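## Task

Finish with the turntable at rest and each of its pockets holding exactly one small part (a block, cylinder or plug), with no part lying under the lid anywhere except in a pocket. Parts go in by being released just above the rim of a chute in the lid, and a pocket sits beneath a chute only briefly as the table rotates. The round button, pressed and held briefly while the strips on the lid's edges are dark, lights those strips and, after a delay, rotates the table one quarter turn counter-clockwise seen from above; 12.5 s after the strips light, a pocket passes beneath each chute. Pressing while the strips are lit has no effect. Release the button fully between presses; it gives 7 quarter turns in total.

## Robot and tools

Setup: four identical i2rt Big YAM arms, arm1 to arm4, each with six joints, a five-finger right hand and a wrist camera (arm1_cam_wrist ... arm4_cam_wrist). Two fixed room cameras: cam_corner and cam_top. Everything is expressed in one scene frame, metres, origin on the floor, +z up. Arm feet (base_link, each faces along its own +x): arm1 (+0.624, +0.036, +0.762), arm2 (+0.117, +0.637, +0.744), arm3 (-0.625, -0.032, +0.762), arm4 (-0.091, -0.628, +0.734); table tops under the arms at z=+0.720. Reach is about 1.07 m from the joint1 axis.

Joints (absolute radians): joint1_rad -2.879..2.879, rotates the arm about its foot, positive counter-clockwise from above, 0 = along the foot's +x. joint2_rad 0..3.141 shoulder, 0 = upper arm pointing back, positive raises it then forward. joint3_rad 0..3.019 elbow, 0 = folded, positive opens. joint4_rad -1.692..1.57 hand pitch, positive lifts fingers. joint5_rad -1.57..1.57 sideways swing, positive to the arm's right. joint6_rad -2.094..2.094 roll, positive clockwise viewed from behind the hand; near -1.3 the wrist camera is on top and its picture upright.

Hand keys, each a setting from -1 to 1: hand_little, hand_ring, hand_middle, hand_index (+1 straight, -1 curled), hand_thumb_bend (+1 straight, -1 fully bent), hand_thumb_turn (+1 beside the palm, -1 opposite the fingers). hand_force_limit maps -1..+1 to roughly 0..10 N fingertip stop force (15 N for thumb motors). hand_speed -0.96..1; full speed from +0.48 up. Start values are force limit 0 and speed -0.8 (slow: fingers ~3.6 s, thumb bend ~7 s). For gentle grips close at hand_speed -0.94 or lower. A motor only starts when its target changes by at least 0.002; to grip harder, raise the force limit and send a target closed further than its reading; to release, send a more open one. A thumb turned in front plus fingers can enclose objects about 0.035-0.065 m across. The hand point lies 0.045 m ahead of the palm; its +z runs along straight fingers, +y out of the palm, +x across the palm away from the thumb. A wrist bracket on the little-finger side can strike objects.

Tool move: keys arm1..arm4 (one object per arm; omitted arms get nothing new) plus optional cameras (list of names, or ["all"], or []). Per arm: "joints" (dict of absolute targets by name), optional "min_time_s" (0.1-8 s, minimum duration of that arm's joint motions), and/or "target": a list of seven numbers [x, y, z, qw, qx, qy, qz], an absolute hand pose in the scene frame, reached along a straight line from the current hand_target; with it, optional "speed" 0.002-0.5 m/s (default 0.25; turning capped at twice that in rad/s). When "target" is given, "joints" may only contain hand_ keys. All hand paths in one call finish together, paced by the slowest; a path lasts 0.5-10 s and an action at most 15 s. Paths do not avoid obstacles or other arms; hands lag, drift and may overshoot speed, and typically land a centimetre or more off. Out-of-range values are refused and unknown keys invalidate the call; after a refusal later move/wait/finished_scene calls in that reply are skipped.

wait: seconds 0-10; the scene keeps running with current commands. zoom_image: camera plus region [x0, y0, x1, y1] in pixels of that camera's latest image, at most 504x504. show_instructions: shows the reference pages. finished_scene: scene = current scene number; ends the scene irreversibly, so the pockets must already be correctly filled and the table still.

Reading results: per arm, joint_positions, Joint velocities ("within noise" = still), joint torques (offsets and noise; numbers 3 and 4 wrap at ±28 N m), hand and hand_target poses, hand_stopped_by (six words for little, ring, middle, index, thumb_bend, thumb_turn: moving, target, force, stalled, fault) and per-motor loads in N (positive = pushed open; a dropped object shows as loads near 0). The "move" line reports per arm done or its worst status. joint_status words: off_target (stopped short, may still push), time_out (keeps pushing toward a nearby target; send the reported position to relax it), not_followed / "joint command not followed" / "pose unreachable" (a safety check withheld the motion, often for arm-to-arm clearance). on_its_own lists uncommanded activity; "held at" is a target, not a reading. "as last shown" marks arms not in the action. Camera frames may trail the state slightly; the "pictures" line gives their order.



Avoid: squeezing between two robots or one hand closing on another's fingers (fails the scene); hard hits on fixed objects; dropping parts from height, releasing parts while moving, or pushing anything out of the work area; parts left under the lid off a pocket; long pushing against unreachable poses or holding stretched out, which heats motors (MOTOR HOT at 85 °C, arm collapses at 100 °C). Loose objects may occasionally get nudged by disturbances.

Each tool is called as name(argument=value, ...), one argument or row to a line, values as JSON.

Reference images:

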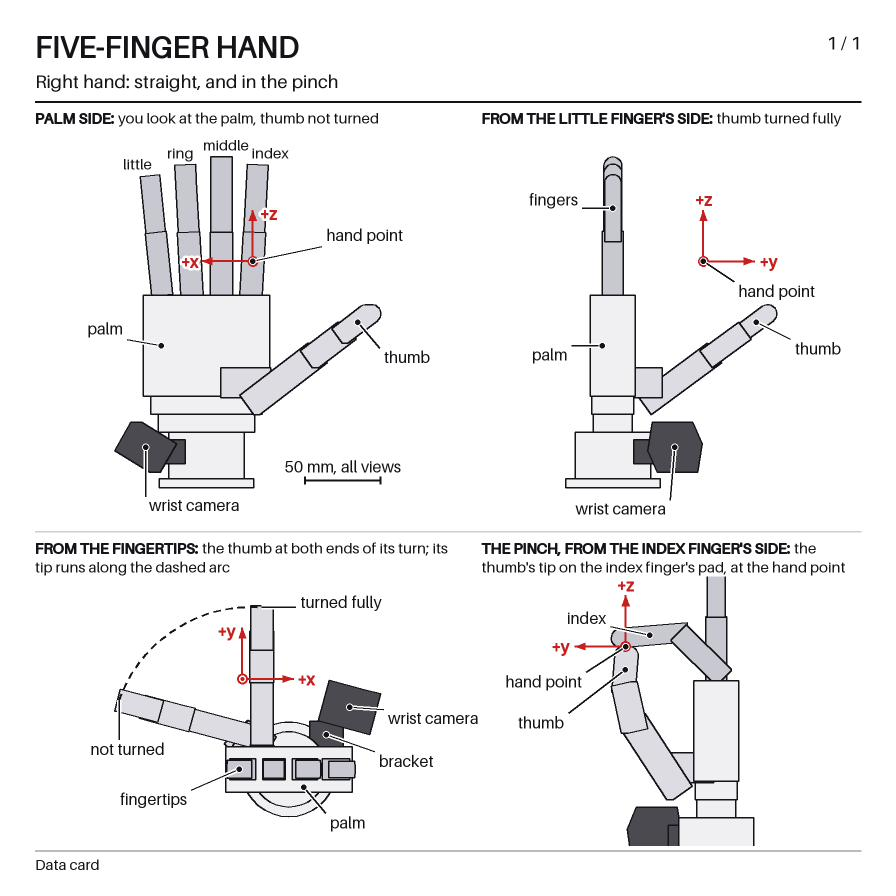

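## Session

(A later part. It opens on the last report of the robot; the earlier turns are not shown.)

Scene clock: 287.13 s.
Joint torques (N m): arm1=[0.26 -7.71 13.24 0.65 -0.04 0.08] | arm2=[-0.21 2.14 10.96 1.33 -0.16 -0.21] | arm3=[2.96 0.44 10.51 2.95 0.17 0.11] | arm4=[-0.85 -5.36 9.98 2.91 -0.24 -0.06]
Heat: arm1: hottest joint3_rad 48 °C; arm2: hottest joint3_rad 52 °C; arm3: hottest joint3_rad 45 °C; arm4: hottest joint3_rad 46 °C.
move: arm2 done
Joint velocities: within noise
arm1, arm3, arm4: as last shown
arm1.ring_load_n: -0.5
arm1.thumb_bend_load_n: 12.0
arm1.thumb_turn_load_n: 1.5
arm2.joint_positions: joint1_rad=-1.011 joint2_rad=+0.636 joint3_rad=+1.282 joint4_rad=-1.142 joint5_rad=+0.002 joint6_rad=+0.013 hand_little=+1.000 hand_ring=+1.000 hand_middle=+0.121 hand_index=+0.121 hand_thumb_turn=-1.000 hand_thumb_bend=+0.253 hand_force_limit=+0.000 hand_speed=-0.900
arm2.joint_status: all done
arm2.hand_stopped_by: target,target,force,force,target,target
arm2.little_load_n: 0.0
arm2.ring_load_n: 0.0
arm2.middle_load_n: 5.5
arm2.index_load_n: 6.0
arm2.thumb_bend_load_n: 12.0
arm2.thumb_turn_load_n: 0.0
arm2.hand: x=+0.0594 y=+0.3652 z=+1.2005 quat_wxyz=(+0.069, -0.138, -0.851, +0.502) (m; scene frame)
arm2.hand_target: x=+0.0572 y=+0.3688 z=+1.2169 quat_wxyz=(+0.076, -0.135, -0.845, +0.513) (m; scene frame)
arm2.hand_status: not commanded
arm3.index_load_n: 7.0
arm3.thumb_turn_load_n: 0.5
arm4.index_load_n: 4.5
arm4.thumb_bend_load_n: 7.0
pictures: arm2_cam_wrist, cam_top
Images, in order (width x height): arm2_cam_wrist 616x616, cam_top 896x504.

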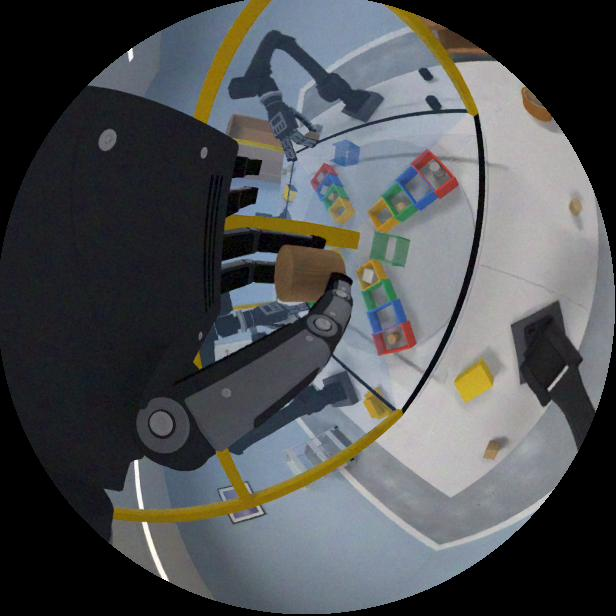

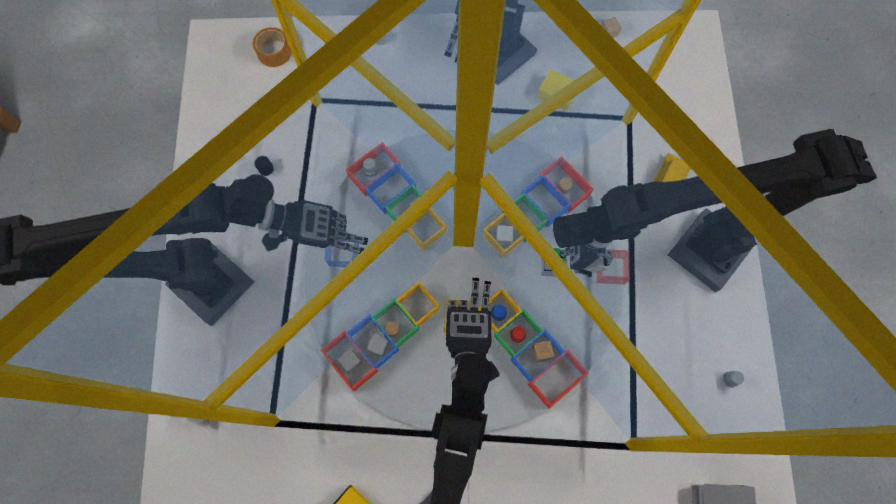

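zoom_image(
  camera="arm2_cam_wrist",
  region=[350, 140, 480, 270],
)

move(
  arm2={"target": [0.022, 0.222, 1.0, 0.0649, -0.0927, -0.814, 0.57], "speed": 0.2},
  arm3={"target": [-0.276, 0.035, 0.96, 0.3442, -0.5961, 0.6282, -0.3627], "speed": 0.15},
  arm4={"target": [-0.037, -0.165, 0.965, 0.5734, -0.8189, 0.0214, -0.015], "speed": 0.15},
  cameras=["cam_top", "cam_corner", "arm3_cam_wrist", "arm4_cam_wrist"],
)

zoom_image(
  camera="cam_top",
  region=[310, 220, 380, 290],
)

zoom_image(
  camera="cam_top",
  region=[420, 270, 500, 350],
)

Scaled by 3.877 from the camera's 616x616 image, which has a finer 880x880 frame.

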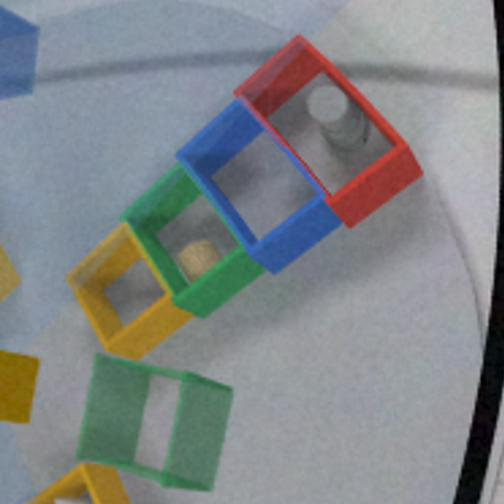

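Scene clock: 289.60 s.
Joint torques (N m): arm1=[0.38 -8 13.23 0.65 -0.04 0.08] | arm2=[-0.56 -0.73 9.01 2.39 -0.28 -0.21] | arm3=[2.78 0.32 10.22 2.93 0.06 0.1] | arm4=[0.09 -5.71 9.46 2.92 -0.06 -0.02]
Heat: arm1: hottest joint3_rad 48 °C; arm2: hottest joint3_rad 52 °C; arm3: hottest joint3_rad 45 °C; arm4: hottest joint3_rad 46 °C.
move: arm2 done; arm3 done; arm4 done
Joint velocities: within noise
arm1: as last shown
arm1.ring_load_n: 0.0
arm1.middle_load_n: 6.5
arm1.index_load_n: 6.5
arm1.thumb_bend_load_n: 11.5
arm2.joint_positions: joint1_rad=-1.021 joint2_rad=+0.801 joint3_rad=+0.701 joint4_rad=-0.235 joint5_rad=-0.083 joint6_rad=-0.029 hand_little=+1.000 hand_ring=+1.000 hand_middle=+0.121 hand_index=+0.121 hand_thumb_turn=-1.000 hand_thumb_bend=+0.253 hand_force_limit=+0.000 hand_speed=-0.900
arm2.joint_status: not commanded
arm2.hand_stopped_by: target,target,force,force,target,target
arm2.little_load_n: 0.0
arm2.ring_load_n: 0.0
arm2.middle_load_n: 5.5
arm2.index_load_n: 5.5
arm2.thumb_bend_load_n: 11.5
arm2.thumb_turn_load_n: 0.5
arm2.hand: x=+0.0273 y=+0.2230 z=+1.0049 quat_wxyz=(+0.059, -0.095, -0.813, +0.571) (m; scene frame)
arm2.hand_target: x=+0.0221 y=+0.2221 z=+1.0001 quat_wxyz=(+0.065, -0.093, -0.814, +0.570) (m; scene frame)
arm2.hand_status: done (0.007 m and 0.7 deg from the pose sent, 0.249 m and 10.3 deg at the start)
arm3.joint_positions: joint1_rad=-0.658 joint2_rad=+0.685 joint3_rad=+0.588 joint4_rad=-0.457 joint5_rad=+0.207 joint6_rad=+0.119 hand_little=+1.000 hand_ring=+1.000 hand_middle=+0.157 hand_index=+0.137 hand_thumb_turn=-1.000 hand_thumb_bend=+0.252 hand_force_limit=+0.000 hand_speed=-0.900
arm3.joint_status: not commanded
arm3.hand_stopped_by: target,target,force,force,target,target
arm3.little_load_n: 0.0
arm3.ring_load_n: 0.0
arm3.middle_load_n: 5.5
arm3.index_load_n: 6.5
arm3.thumb_bend_load_n: 8.5
arm3.thumb_turn_load_n: 0.5
arm3.hand: x=-0.2796 y=+0.0307 z=+0.9604 quat_wxyz=(-0.338, +0.598, -0.628, +0.365) (m; scene frame)
arm3.hand_target: x=-0.2762 y=+0.0350 z=+0.9600 quat_wxyz=(-0.344, +0.596, -0.628, +0.363) (m; scene frame)
arm3.hand_status: done (0.006 m and 0.8 deg from the pose sent, 0.039 m and 1.0 deg at the start)
arm4.joint_positions: joint1_rad=-1.016 joint2_rad=+0.989 joint3_rad=+0.717 joint4_rad=-0.105 joint5_rad=-0.184 joint6_rad=-0.059 hand_little=+1.000 hand_ring=+1.000 hand_middle=+0.189 hand_index=+0.121 hand_thumb_turn=-1.000 hand_thumb_bend=+0.252 hand_force_limit=+0.100 hand_speed=-0.900
arm4.joint_status: not commanded
arm4.hand_stopped_by: target,target,force,force,target,target
arm4.little_load_n: 0.0
arm4.ring_load_n: 0.0
arm4.middle_load_n: 5.5
arm4.index_load_n: 4.5
arm4.thumb_bend_load_n: 7.0
arm4.thumb_turn_load_n: -0.5
arm4.hand: x=-0.0371 y=-0.1693 z=+0.9621 quat_wxyz=(-0.565, +0.825, -0.028, +0.011) (m; scene frame)
arm4.hand_target: x=-0.0371 y=-0.1651 z=+0.9651 quat_wxyz=(-0.573, +0.819, -0.021, +0.015) (m; scene frame)
arm4.hand_status: done (0.005 m and 1.5 deg from the pose sent, 0.062 m and 1.9 deg at the start)
pictures: arm3_cam_wrist, arm4_cam_wrist, cam_corner, cam_top
Images, in order (width x height): arm3_cam_wrist 616x616, arm4_cam_wrist 616x616, cam_corner 896x504, cam_top 896x504.

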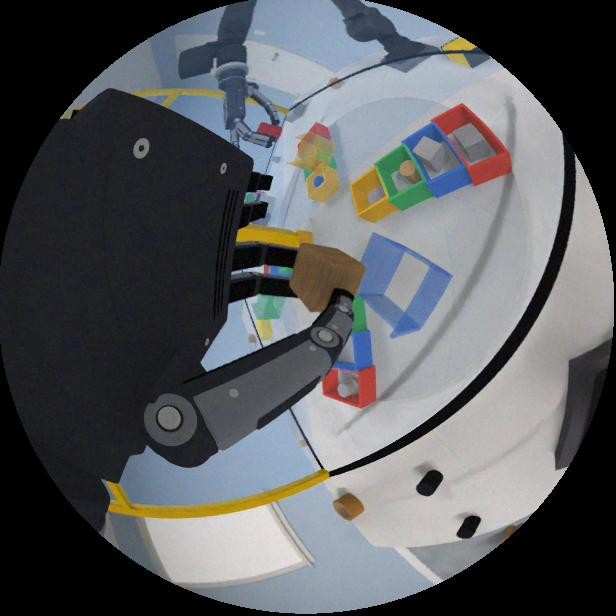

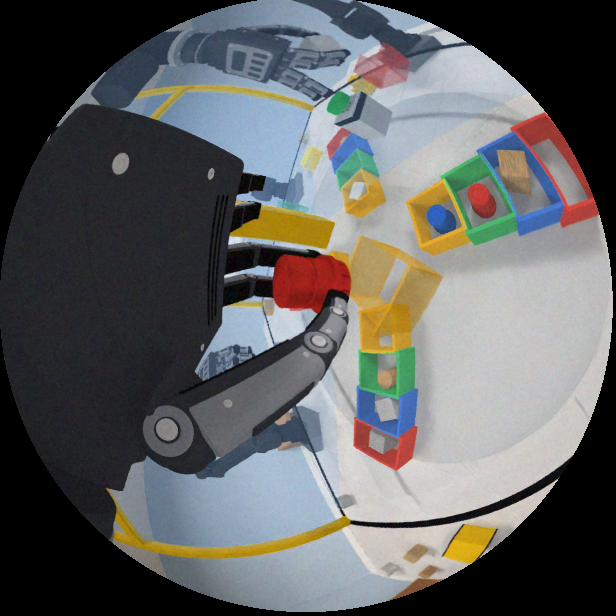

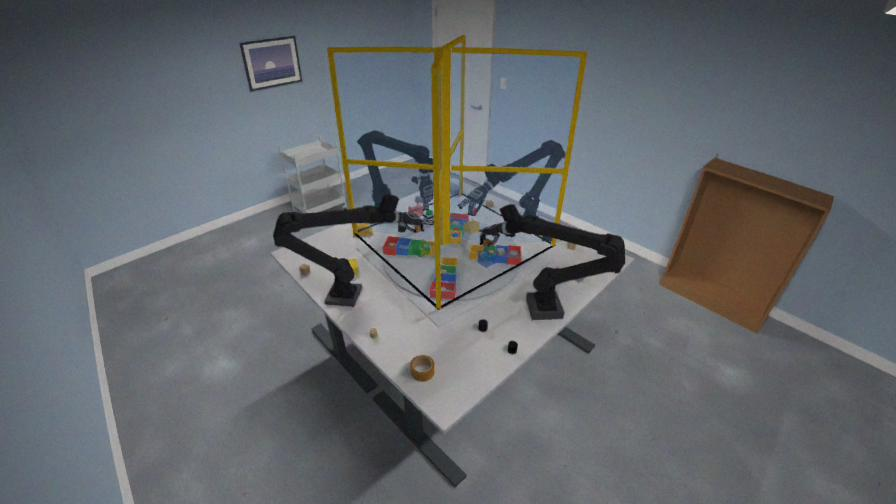

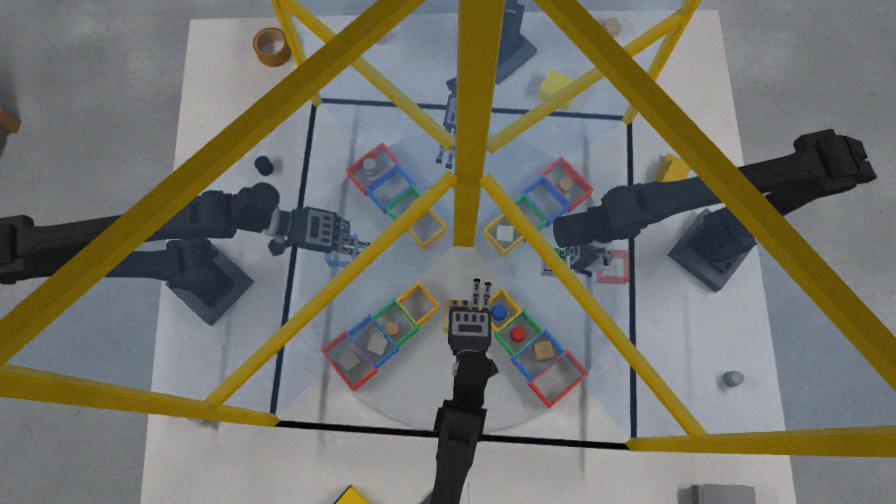

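Scaled by 7.200 from the camera's 896x504 image, which has a finer 1280x720 frame.

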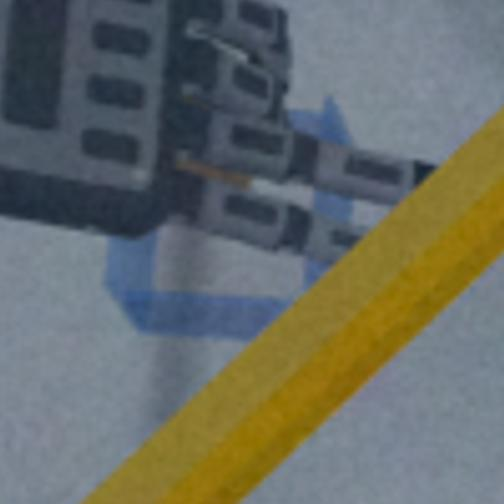

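Scaled by 6.300 from the camera's 896x504 image, which has a finer 1280x720 frame.

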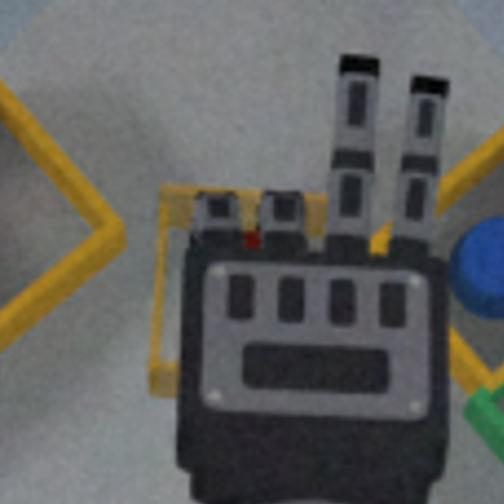

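move(
  arm2={"target": [0.02, 0.22, 0.95, 0.0649, -0.0927, -0.814, 0.57], "speed": 0.12},
  arm3={"target": [-0.282, 0.025, 0.938, 0.3442, -0.5961, 0.6282, -0.3627], "speed": 0.1, "joints": {"hand_ring": 0.35, "hand_little": 0.2}},
  arm4={"target": [-0.0376, -0.158, 0.935, 0.5734, -0.8189, 0.0214, -0.015], "speed": 0.1, "joints": {"hand_ring": 0.35, "hand_little": 0.2}},
  cameras=["cam_top", "cam_corner", "arm3_cam_wrist", "arm4_cam_wrist"],
)

zoom_image(
  camera="cam_top",
  region=[310, 220, 380, 290],
)

zoom_image(
  camera="cam_top",
  region=[420, 270, 500, 350],
)

Scene clock: 293.90 s.
Joint torques (N m): arm1=[0.32 -7.71 13.27 0.69 -0.05 0.07] | arm2=[-0.62 -0.97 8.59 2.32 -0.27 -0.22] | arm3=[1.08 -1.14 10.18 2.96 0.04 -0.11] | arm4=[0.44 -6.12 9.22 2.91 -0.06 0.01]
Heat: arm1: hottest joint3_rad 48 °C; arm2: hottest joint3_rad 51 °C; arm3: hottest joint3_rad 45 °C; arm4: hottest joint3_rad 47 °C.
move: arm2 done; arm3 done; arm4 done
Joint velocities: within noise
arm1: as last shown
arm1.middle_load_n: 7.0
arm1.index_load_n: 7.0
arm2.joint_positions: joint1_rad=-1.028 joint2_rad=+0.846 joint3_rad=+0.589 joint4_rad=-0.077 joint5_rad=-0.090 joint6_rad=-0.031 hand_little=+1.000 hand_ring=+1.000 hand_middle=+0.121 hand_index=+0.121 hand_thumb_turn=-1.000 hand_thumb_bend=+0.253 hand_force_limit=+0.000 hand_speed=-0.900
arm2.joint_status: not commanded
arm2.hand_stopped_by: target,target,force,force,target,target
arm2.little_load_n: 0.0
arm2.ring_load_n: 0.0
arm2.middle_load_n: 5.0
arm2.index_load_n: 6.0
arm2.thumb_bend_load_n: 11.5
arm2.thumb_turn_load_n: 0.5
arm2.hand: x=+0.0252 y=+0.2199 z=+0.9560 quat_wxyz=(+0.059, -0.095, -0.812, +0.572) (m; scene frame)
arm2.hand_target: x=+0.0201 y=+0.2202 z=+0.9499 quat_wxyz=(+0.065, -0.093, -0.814, +0.570) (m; scene frame)
arm2.hand_status: done (0.008 m and 0.7 deg from the pose sent, 0.055 m and 0.7 deg at the start)
arm3.joint_positions: joint1_rad=-0.678 joint2_rad=+0.685 joint3_rad=+0.523 joint4_rad=-0.407 joint5_rad=+0.174 joint6_rad=+0.119 hand_little=+0.200 hand_ring=+0.350 hand_middle=+0.157 hand_index=+0.137 hand_thumb_turn=-1.000 hand_thumb_bend=+0.252 hand_force_limit=+0.000 hand_speed=-0.900
arm3.joint_status: all done
arm3.hand_stopped_by: target,target,force,force,target,target
arm3.little_load_n: 0.0
arm3.ring_load_n: 0.0
arm3.middle_load_n: 5.5
arm3.index_load_n: 6.5
arm3.thumb_bend_load_n: 8.5
arm3.thumb_turn_load_n: 0.5
arm3.hand: x=-0.2853 y=+0.0288 z=+0.9325 quat_wxyz=(-0.338, +0.602, -0.631, +0.354) (m; scene frame)
arm3.hand_target: x=-0.2822 y=+0.0250 z=+0.9379 quat_wxyz=(-0.344, +0.596, -0.628, +0.363) (m; scene frame)
arm3.hand_status: done (0.007 m and 1.4 deg from the pose sent, 0.023 m and 0.8 deg at the start)
arm4.joint_positions: joint1_rad=-1.013 joint2_rad=+1.044 joint3_rad=+0.666 joint4_rad=+0.000 joint5_rad=-0.177 joint6_rad=-0.059 hand_little=+0.200 hand_ring=+0.350 hand_middle=+0.189 hand_index=+0.121 hand_thumb_turn=-1.000 hand_thumb_bend=+0.252 hand_force_limit=+0.100 hand_speed=-0.900
arm4.joint_status: all done
arm4.hand_stopped_by: target,target,force,force,target,target
arm4.little_load_n: 0.0
arm4.ring_load_n: 0.0
arm4.middle_load_n: 5.5
arm4.index_load_n: 4.5
arm4.thumb_bend_load_n: 7.5
arm4.thumb_turn_load_n: 0.0
arm4.hand: x=-0.0355 y=-0.1625 z=+0.9313 quat_wxyz=(-0.564, +0.825, -0.028, +0.013) (m; scene frame)
arm4.hand_target: x=-0.0376 y=-0.1582 z=+0.9351 quat_wxyz=(-0.573, +0.819, -0.022, +0.015) (m; scene frame)
arm4.hand_status: done (0.006 m and 1.5 deg from the pose sent, 0.029 m and 1.5 deg at the start)
pictures: arm3_cam_wrist, arm4_cam_wrist, cam_corner, cam_top
Images, in order (width x height): arm3_cam_wrist 616x616, arm4_cam_wrist 616x616, cam_corner 896x504, cam_top 896x504.

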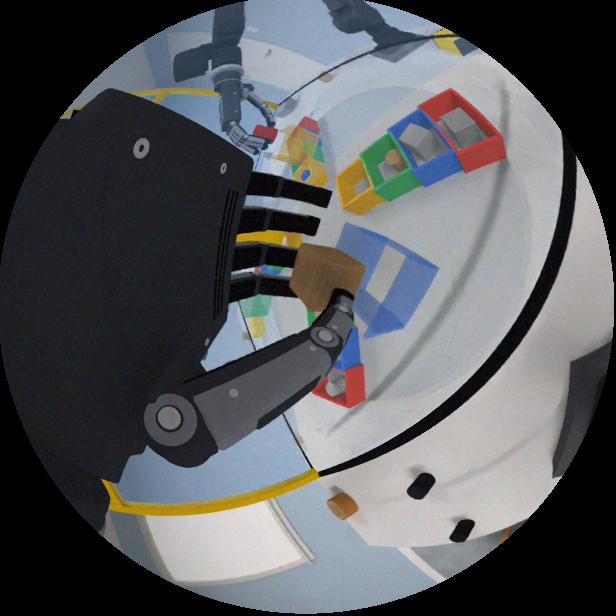

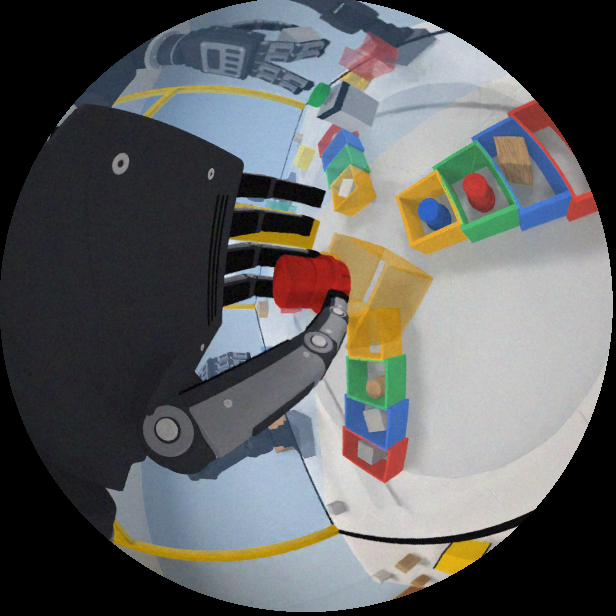

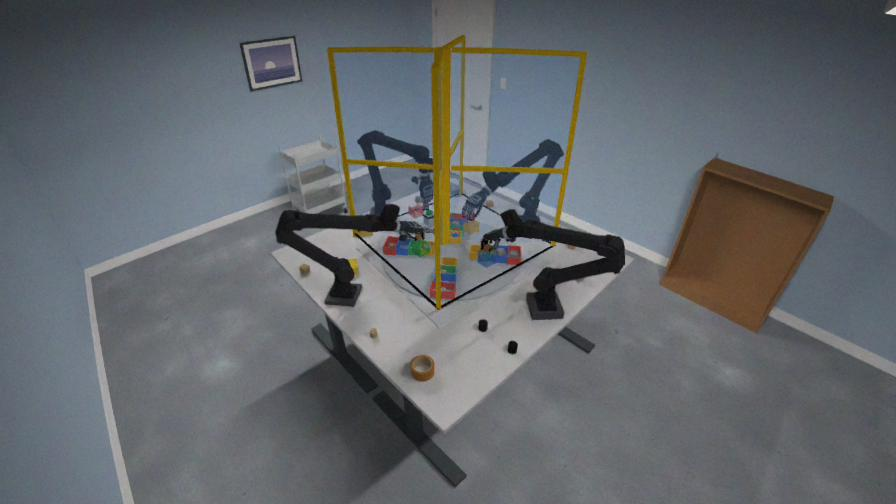

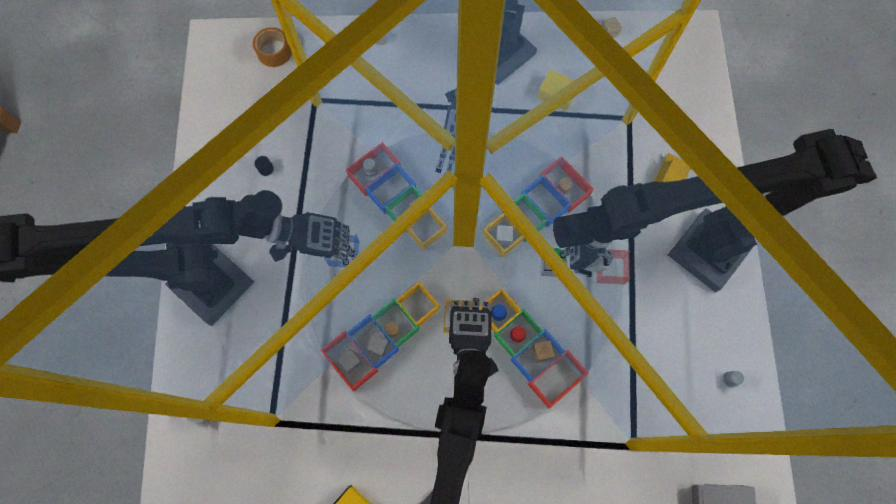

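Scaled by 7.200 from the camera's 896x504 image, which has a finer 1280x720 frame.

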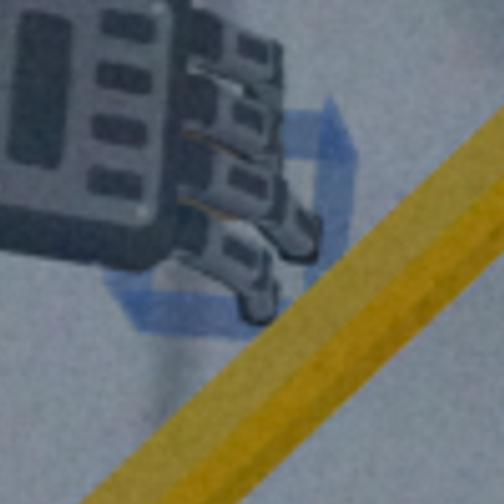

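Scaled by 6.300 from the camera's 896x504 image, which has a finer 1280x720 frame.

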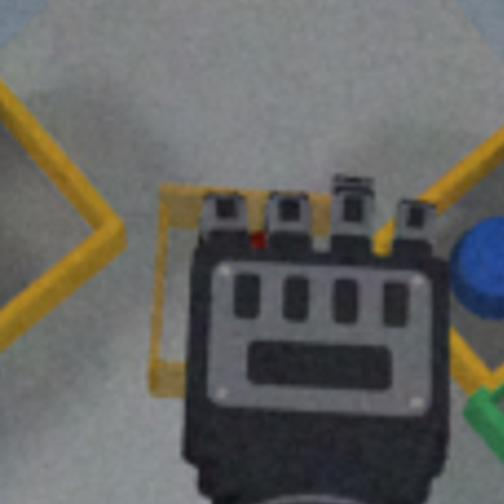

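move(
  arm2={"target": [0.019, 0.22, 0.925, 0.0649, -0.0927, -0.814, 0.57], "speed": 0.1},
  arm3={"target": [-0.282, 0.018, 0.938, 0.3442, -0.5961, 0.6282, -0.3627], "speed": 0.1},
  cameras=["cam_top", "cam_corner", "arm3_cam_wrist"],
)

zoom_image(
  camera="cam_top",
  region=[310, 220, 380, 290],
)

zoom_image(
  camera="cam_corner",
  region=[380, 190, 460, 260],
)

zoom_image(
  camera="cam_corner",
  region=[460, 200, 540, 280],
)

Scene clock: 297.70 s.
Joint torques (N m): arm1=[0.32 -7.88 13.22 0.69 -0.05 0.07] | arm2=[-0.67 -1.14 8.31 2.37 -0.27 -0.21] | arm3=[1.14 -1.2 10.03 2.97 0.02 -0.12] | arm4=[0.44 -6.12 9.21 2.91 -0.06 0.01]
Heat: arm1: hottest joint3_rad 49 °C; arm2: hottest joint3_rad 51 °C; arm3: hottest joint3_rad 45 °C; arm4: hottest joint3_rad 47 °C.
move: arm2 done; arm3 done
Joint velocities: within noise
arm1, arm4: as last shown
arm1.middle_load_n: 6.5
arm1.index_load_n: 7.5
arm2.joint_positions: joint1_rad=-1.032 joint2_rad=+0.877 joint3_rad=+0.537 joint4_rad=+0.009 joint5_rad=-0.094 joint6_rad=-0.033 hand_little=+1.000 hand_ring=+1.000 hand_middle=+0.121 hand_index=+0.121 hand_thumb_turn=-1.000 hand_thumb_bend=+0.253 hand_force_limit=+0.000 hand_speed=-0.900
arm2.joint_status: not commanded
arm2.hand_stopped_by: target,target,force,force,target,target
arm2.little_load_n: 0.0
arm2.ring_load_n: 0.0
arm2.middle_load_n: 5.5
arm2.index_load_n: 6.0
arm2.thumb_bend_load_n: 11.5
arm2.thumb_turn_load_n: 0.5
arm2.hand: x=+0.0239 y=+0.2192 z=+0.9320 quat_wxyz=(+0.060, -0.094, -0.812, +0.573) (m; scene frame)
arm2.hand_target: x=+0.0191 y=+0.2201 z=+0.9251 quat_wxyz=(+0.065, -0.093, -0.814, +0.570) (m; scene frame)
arm2.hand_status: done (0.009 m and 0.8 deg from the pose sent, 0.032 m and 0.7 deg at the start)
arm3.joint_positions: joint1_rad=-0.711 joint2_rad=+0.685 joint3_rad=+0.523 joint4_rad=-0.407 joint5_rad=+0.145 joint6_rad=+0.107 hand_little=+0.200 hand_ring=+0.350 hand_middle=+0.157 hand_index=+0.137 hand_thumb_turn=-1.000 hand_thumb_bend=+0.252 hand_force_limit=+0.000 hand_speed=-0.900
arm3.joint_status: not commanded
arm3.hand_stopped_by: target,target,force,force,target,target
arm3.little_load_n: 0.0
arm3.ring_load_n: 0.0
arm3.middle_load_n: 5.5
arm3.index_load_n: 6.5
arm3.thumb_bend_load_n: 8.5
arm3.thumb_turn_load_n: 0.0
arm3.hand: x=-0.2846 y=+0.0223 z=+0.9326 quat_wxyz=(-0.339, +0.600, -0.633, +0.352) (m; scene frame)
arm3.hand_target: x=-0.2822 y=+0.0181 z=+0.9379 quat_wxyz=(-0.344, +0.596, -0.628, +0.363) (m; scene frame)
arm3.hand_status: done (0.007 m and 1.6 deg from the pose sent, 0.013 m and 1.4 deg at the start)
arm4.middle_load_n: 5.0
arm4.thumb_turn_load_n: -0.5
pictures: arm3_cam_wrist, cam_corner, cam_top
Images, in order (width x height): arm3_cam_wrist 616x616, cam_corner 896x504, cam_top 896x504.

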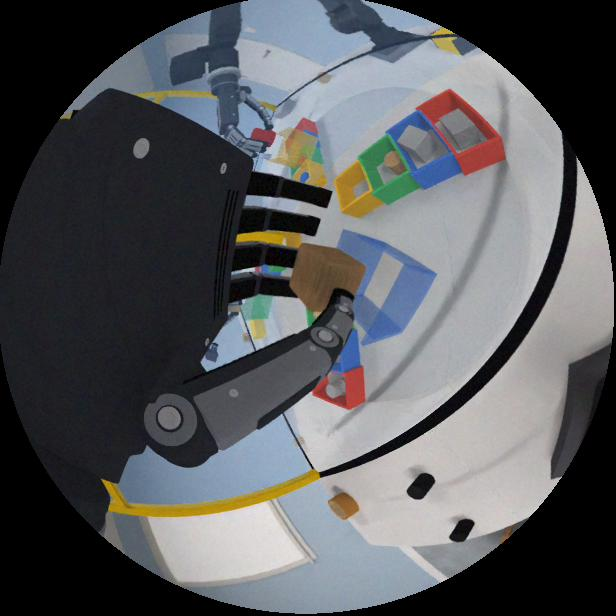

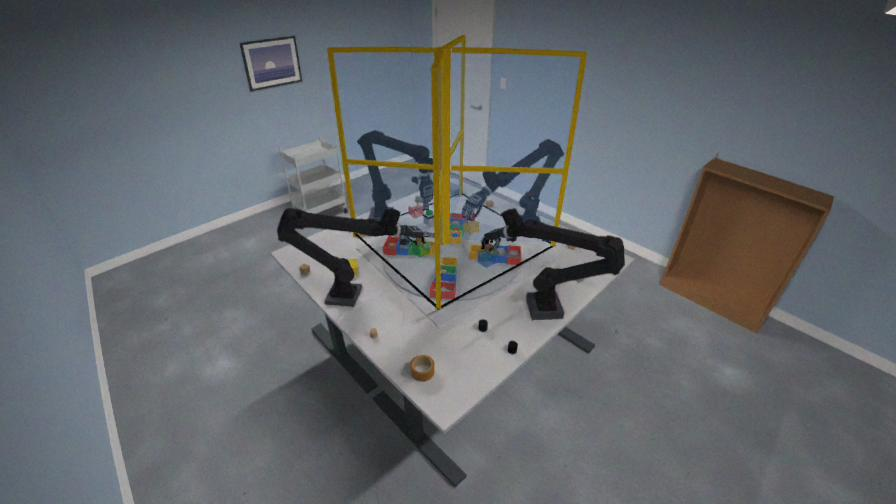

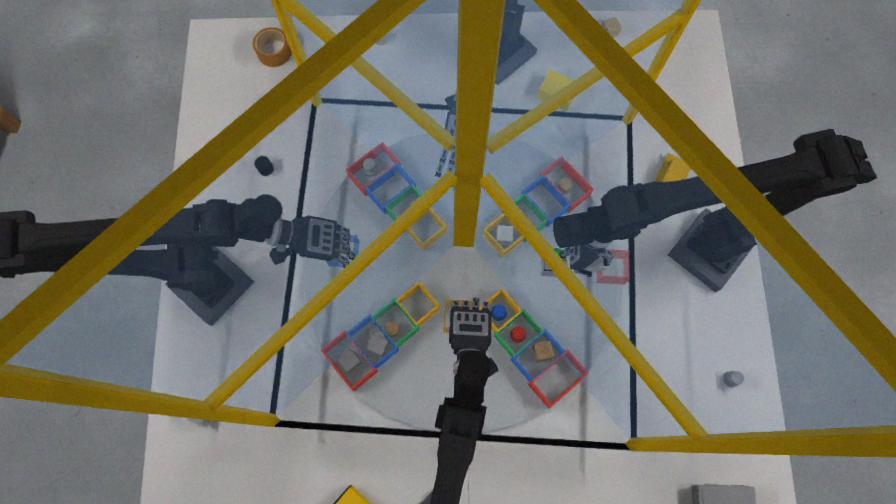

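Scaled by 7.200 from the camera's 896x504 image, which has a finer 1280x720 frame.

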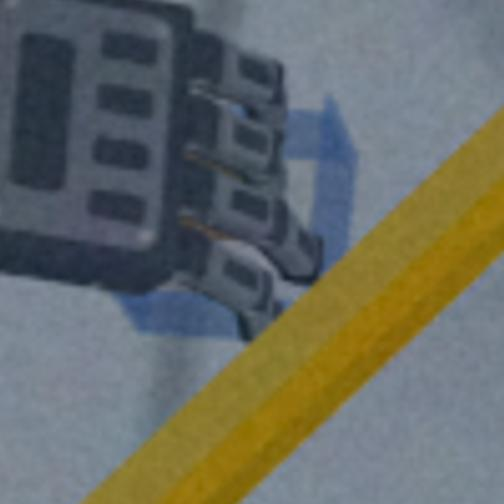

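Scaled by 6.300 from the camera's 896x504 image, which has a finer 1280x720 frame.

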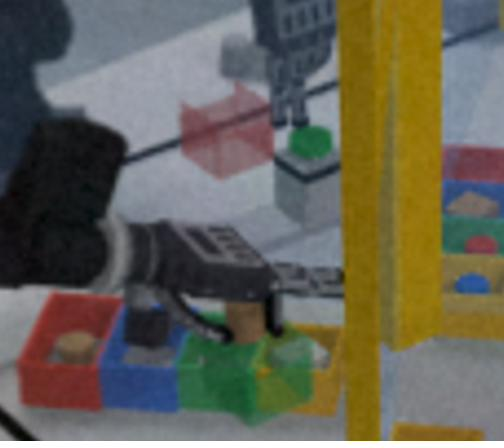

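Scaled by 6.300 from the camera's 896x504 image, which has a finer 1280x720 frame.

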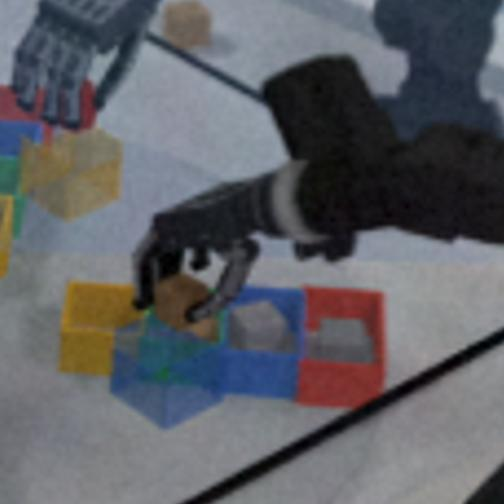

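zoom_image(
  camera="cam_corner",
  region=[470, 235, 510, 275],
)

zoom_image(
  camera="cam_corner",
  region=[400, 225, 440, 265],
)

Scaled by 12.600 from the camera's 896x504 image, which has a finer 1280x720 frame.

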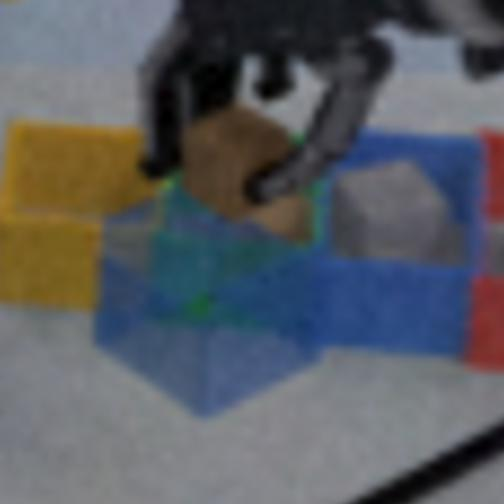

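Scaled by 12.600 from the camera's 896x504 image, which has a finer 1280x720 frame.

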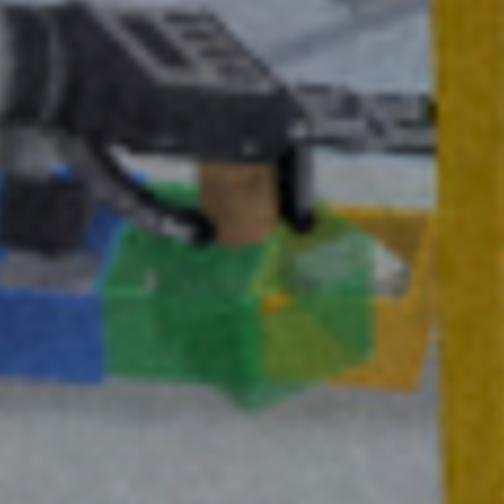

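move(
  arm3={"target": [-0.274, 0.031, 0.94, 0.3442, -0.5961, 0.6282, -0.3627], "speed": 0.1},
  cameras=["cam_top", "cam_corner", "arm3_cam_wrist"],
)

zoom_image(
  camera="cam_top",
  region=[310, 220, 380, 290],
)

zoom_image(
  camera="cam_corner",
  region=[470, 235, 510, 275],
)

Scene clock: 300.43 s.
Joint torques (N m): arm1=[0.03 -7.77 13.29 0.66 -0.05 0.1] | arm2=[-0.67 -1.08 8.34 2.29 -0.29 -0.22] | arm3=[3.08 0.38 11.66 3.02 0.17 0.1] | arm4=[0.44 -6.12 9.21 2.89 -0.06 0]
Heat: arm1: hottest joint3_rad 49 °C; arm2: hottest joint3_rad 51 °C; arm3: hottest joint3_rad 45 °C; arm4: hottest joint3_rad 48 °C.
move: arm3 off_target
Joint velocities: within noise
arm1, arm2, arm4: as last shown
arm1.index_load_n: 7.0
arm2.index_load_n: 5.5
arm2.thumb_turn_load_n: 0.0
arm2.hand: x=+0.0240 y=+0.2192 z=+0.9320 quat_wxyz=(+0.059, -0.094, -0.812, +0.573) (m; scene frame)
arm2.hand_target: x=+0.0192 y=+0.2201 z=+0.9251 quat_wxyz=(+0.065, -0.093, -0.814, +0.570) (m; scene frame)
arm3.joint_positions: joint1_rad=-0.681 joint2_rad=+0.699 joint3_rad=+0.523 joint4_rad=-0.393 joint5_rad=+0.186 joint6_rad=+0.107 hand_little=+0.200 hand_ring=+0.350 hand_middle=+0.157 hand_index=+0.137 hand_thumb_turn=-1.000 hand_thumb_bend=+0.252 hand_force_limit=+0.000 hand_speed=-0.900
arm3.joint_status: not commanded
arm3.hand_stopped_by: target,target,force,force,target,target
arm3.little_load_n: 0.0
arm3.ring_load_n: 0.0
arm3.middle_load_n: 5.5
arm3.index_load_n: 7.0
arm3.thumb_bend_load_n: 8.5
arm3.thumb_turn_load_n: 0.5
arm3.hand: x=-0.2818 y=+0.0251 z=+0.9305 quat_wxyz=(-0.332, +0.602, -0.630, +0.361) (m; scene frame)
arm3.hand_target: x=-0.2745 y=+0.0309 z=+0.9400 quat_wxyz=(-0.344, +0.596, -0.628, +0.362) (m; scene frame)
arm3.hand_status: off_target (0.014 m and 1.6 deg from the pose sent, 0.016 m and 1.5 deg at the start)
arm4.middle_load_n: 5.5
arm4.thumb_bend_load_n: 7.0
pictures: arm3_cam_wrist, cam_corner, cam_top
Images, in order (width x height): arm3_cam_wrist 616x616, cam_corner 896x504, cam_top 896x504.

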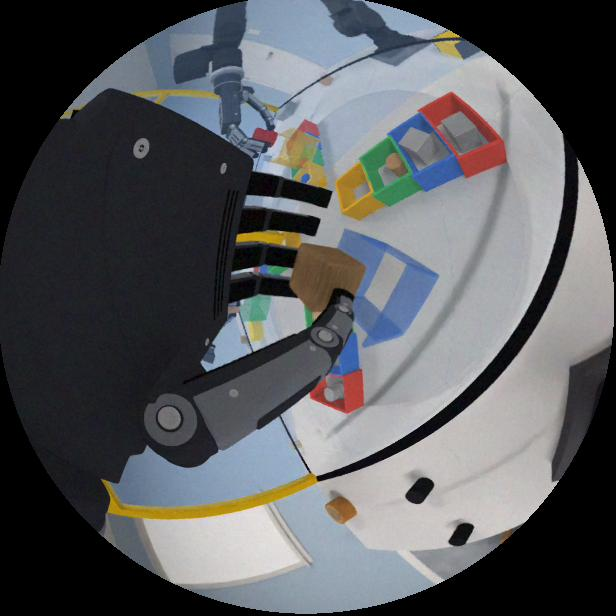

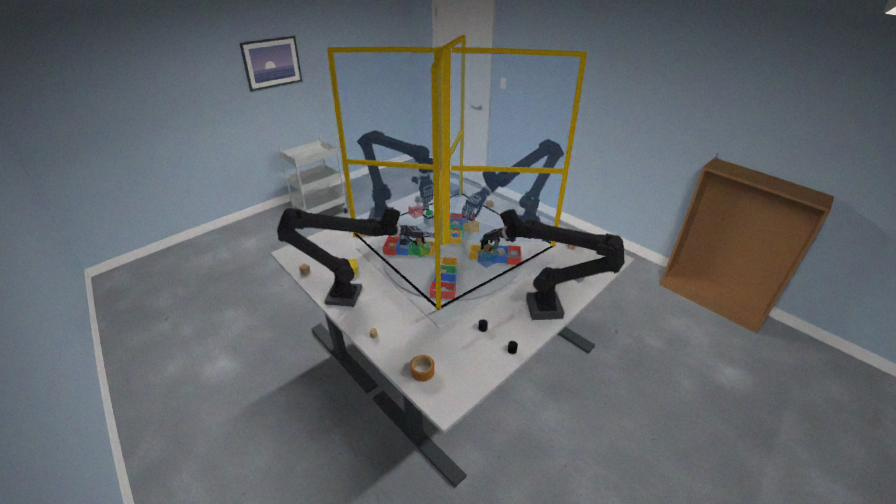

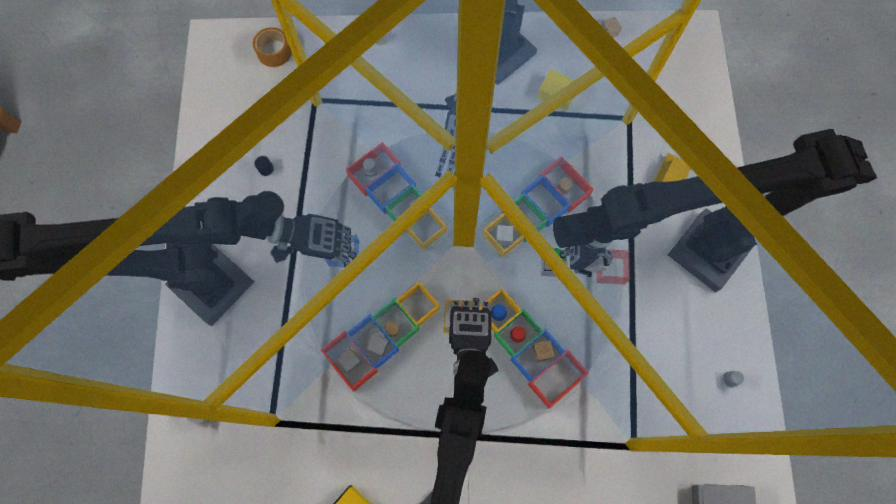

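Scaled by 7.200 from the camera's 896x504 image, which has a finer 1280x720 frame.

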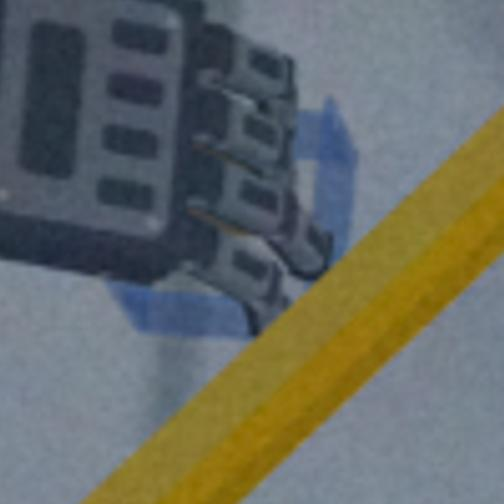

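Scaled by 12.600 from the camera's 896x504 image, which has a finer 1280x720 frame.

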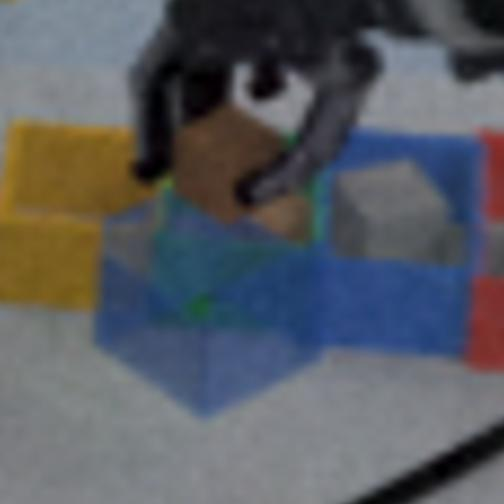

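move(
  arm3={"target": [-0.27, 0.0365, 0.946, 0.3442, -0.5961, 0.6282, -0.3627], "speed": 0.1},
  cameras=["cam_top", "cam_corner"],
)

zoom_image(
  camera="cam_top",
  region=[310, 220, 380, 290],
)

zoom_image(
  camera="cam_corner",
  region=[470, 235, 510, 275],
)

Scene clock: 302.00 s.
Joint torques (N m): arm1=[0.26 -7.94 13.24 0.65 -0.05 0.08] | arm2=[-0.56 -1.38 8.42 2.36 -0.27 -0.22] | arm3=[2.96 -0.03 13.34 2.56 0.22 0.1] | arm4=[0.44 -6.12 9.21 2.91 -0.06 0.01]
Heat: arm1: hottest joint3_rad 49 °C; arm2: hottest joint3_rad 51 °C; arm3: hottest joint3_rad 45 °C; arm4: hottest joint3_rad 48 °C.
move: arm3 off_target
Joint velocities: within noise
arm1, arm2, arm4: as last shown
arm1.middle_load_n: 7.0
arm1.thumb_bend_load_n: 12.0
arm2.thumb_turn_load_n: 0.5
arm3.joint_positions: joint1_rad=-0.661 joint2_rad=+0.712 joint3_rad=+0.523 joint4_rad=-0.393 joint5_rad=+0.204 joint6_rad=+0.117 hand_little=+0.200 hand_ring=+0.350 hand_middle=+0.157 hand_index=+0.137 hand_thumb_turn=-1.000 hand_thumb_bend=+0.252 hand_force_limit=+0.000 hand_speed=-0.900
arm3.joint_status: not commanded
arm3.hand_stopped_by: target,target,force,force,target,target
arm3.little_load_n: 0.0
arm3.ring_load_n: 0.0
arm3.middle_load_n: 5.5
arm3.index_load_n: 6.5
arm3.thumb_bend_load_n: 8.5
arm3.thumb_turn_load_n: 0.0
arm3.hand: x=-0.2817 y=+0.0293 z=+0.9266 quat_wxyz=(-0.328, +0.604, -0.632, +0.358) (m; scene frame)
arm3.hand_target: x=-0.2710 y=+0.0363 z=+0.9461 quat_wxyz=(-0.344, +0.596, -0.628, +0.363) (m; scene frame)
arm3.hand_status: off_target (0.024 m and 2.2 deg from the pose sent, 0.023 m and 1.6 deg at the start)
pictures: cam_corner, cam_top
Images, in order (width x height): cam_corner 896x504, cam_top 896x504.

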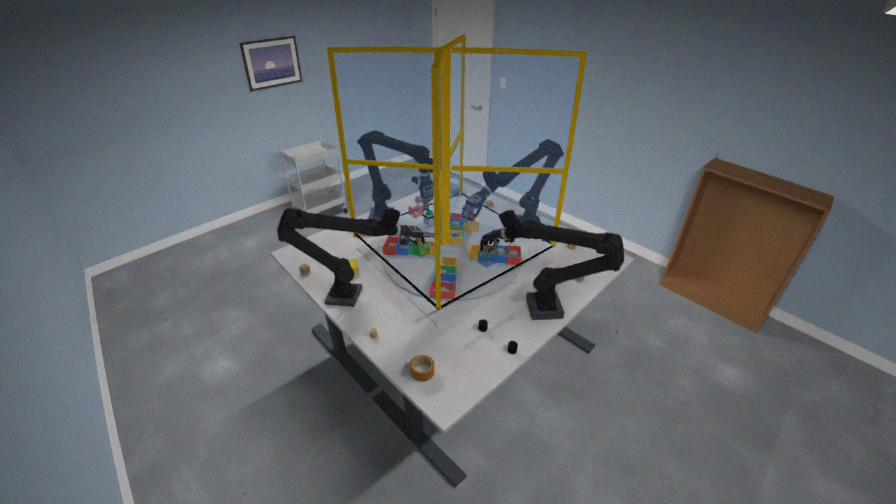

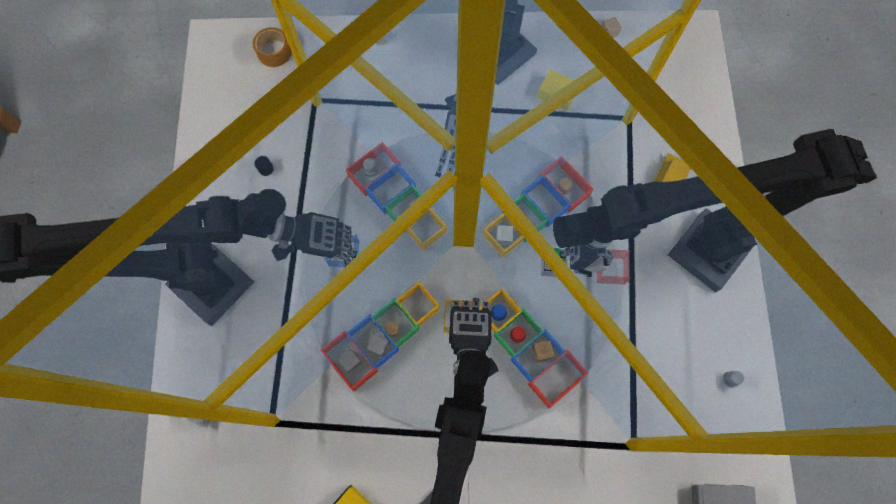

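Scaled by 7.200 from the camera's 896x504 image, which has a finer 1280x720 frame.

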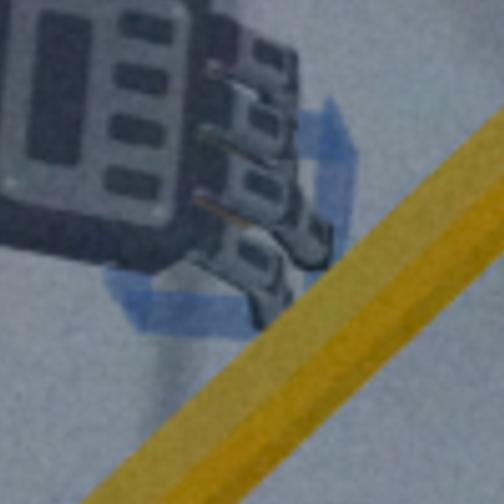

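Scaled by 12.600 from the camera's 896x504 image, which has a finer 1280x720 frame.

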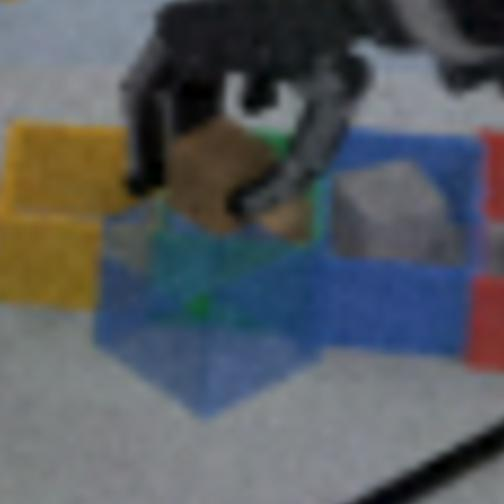

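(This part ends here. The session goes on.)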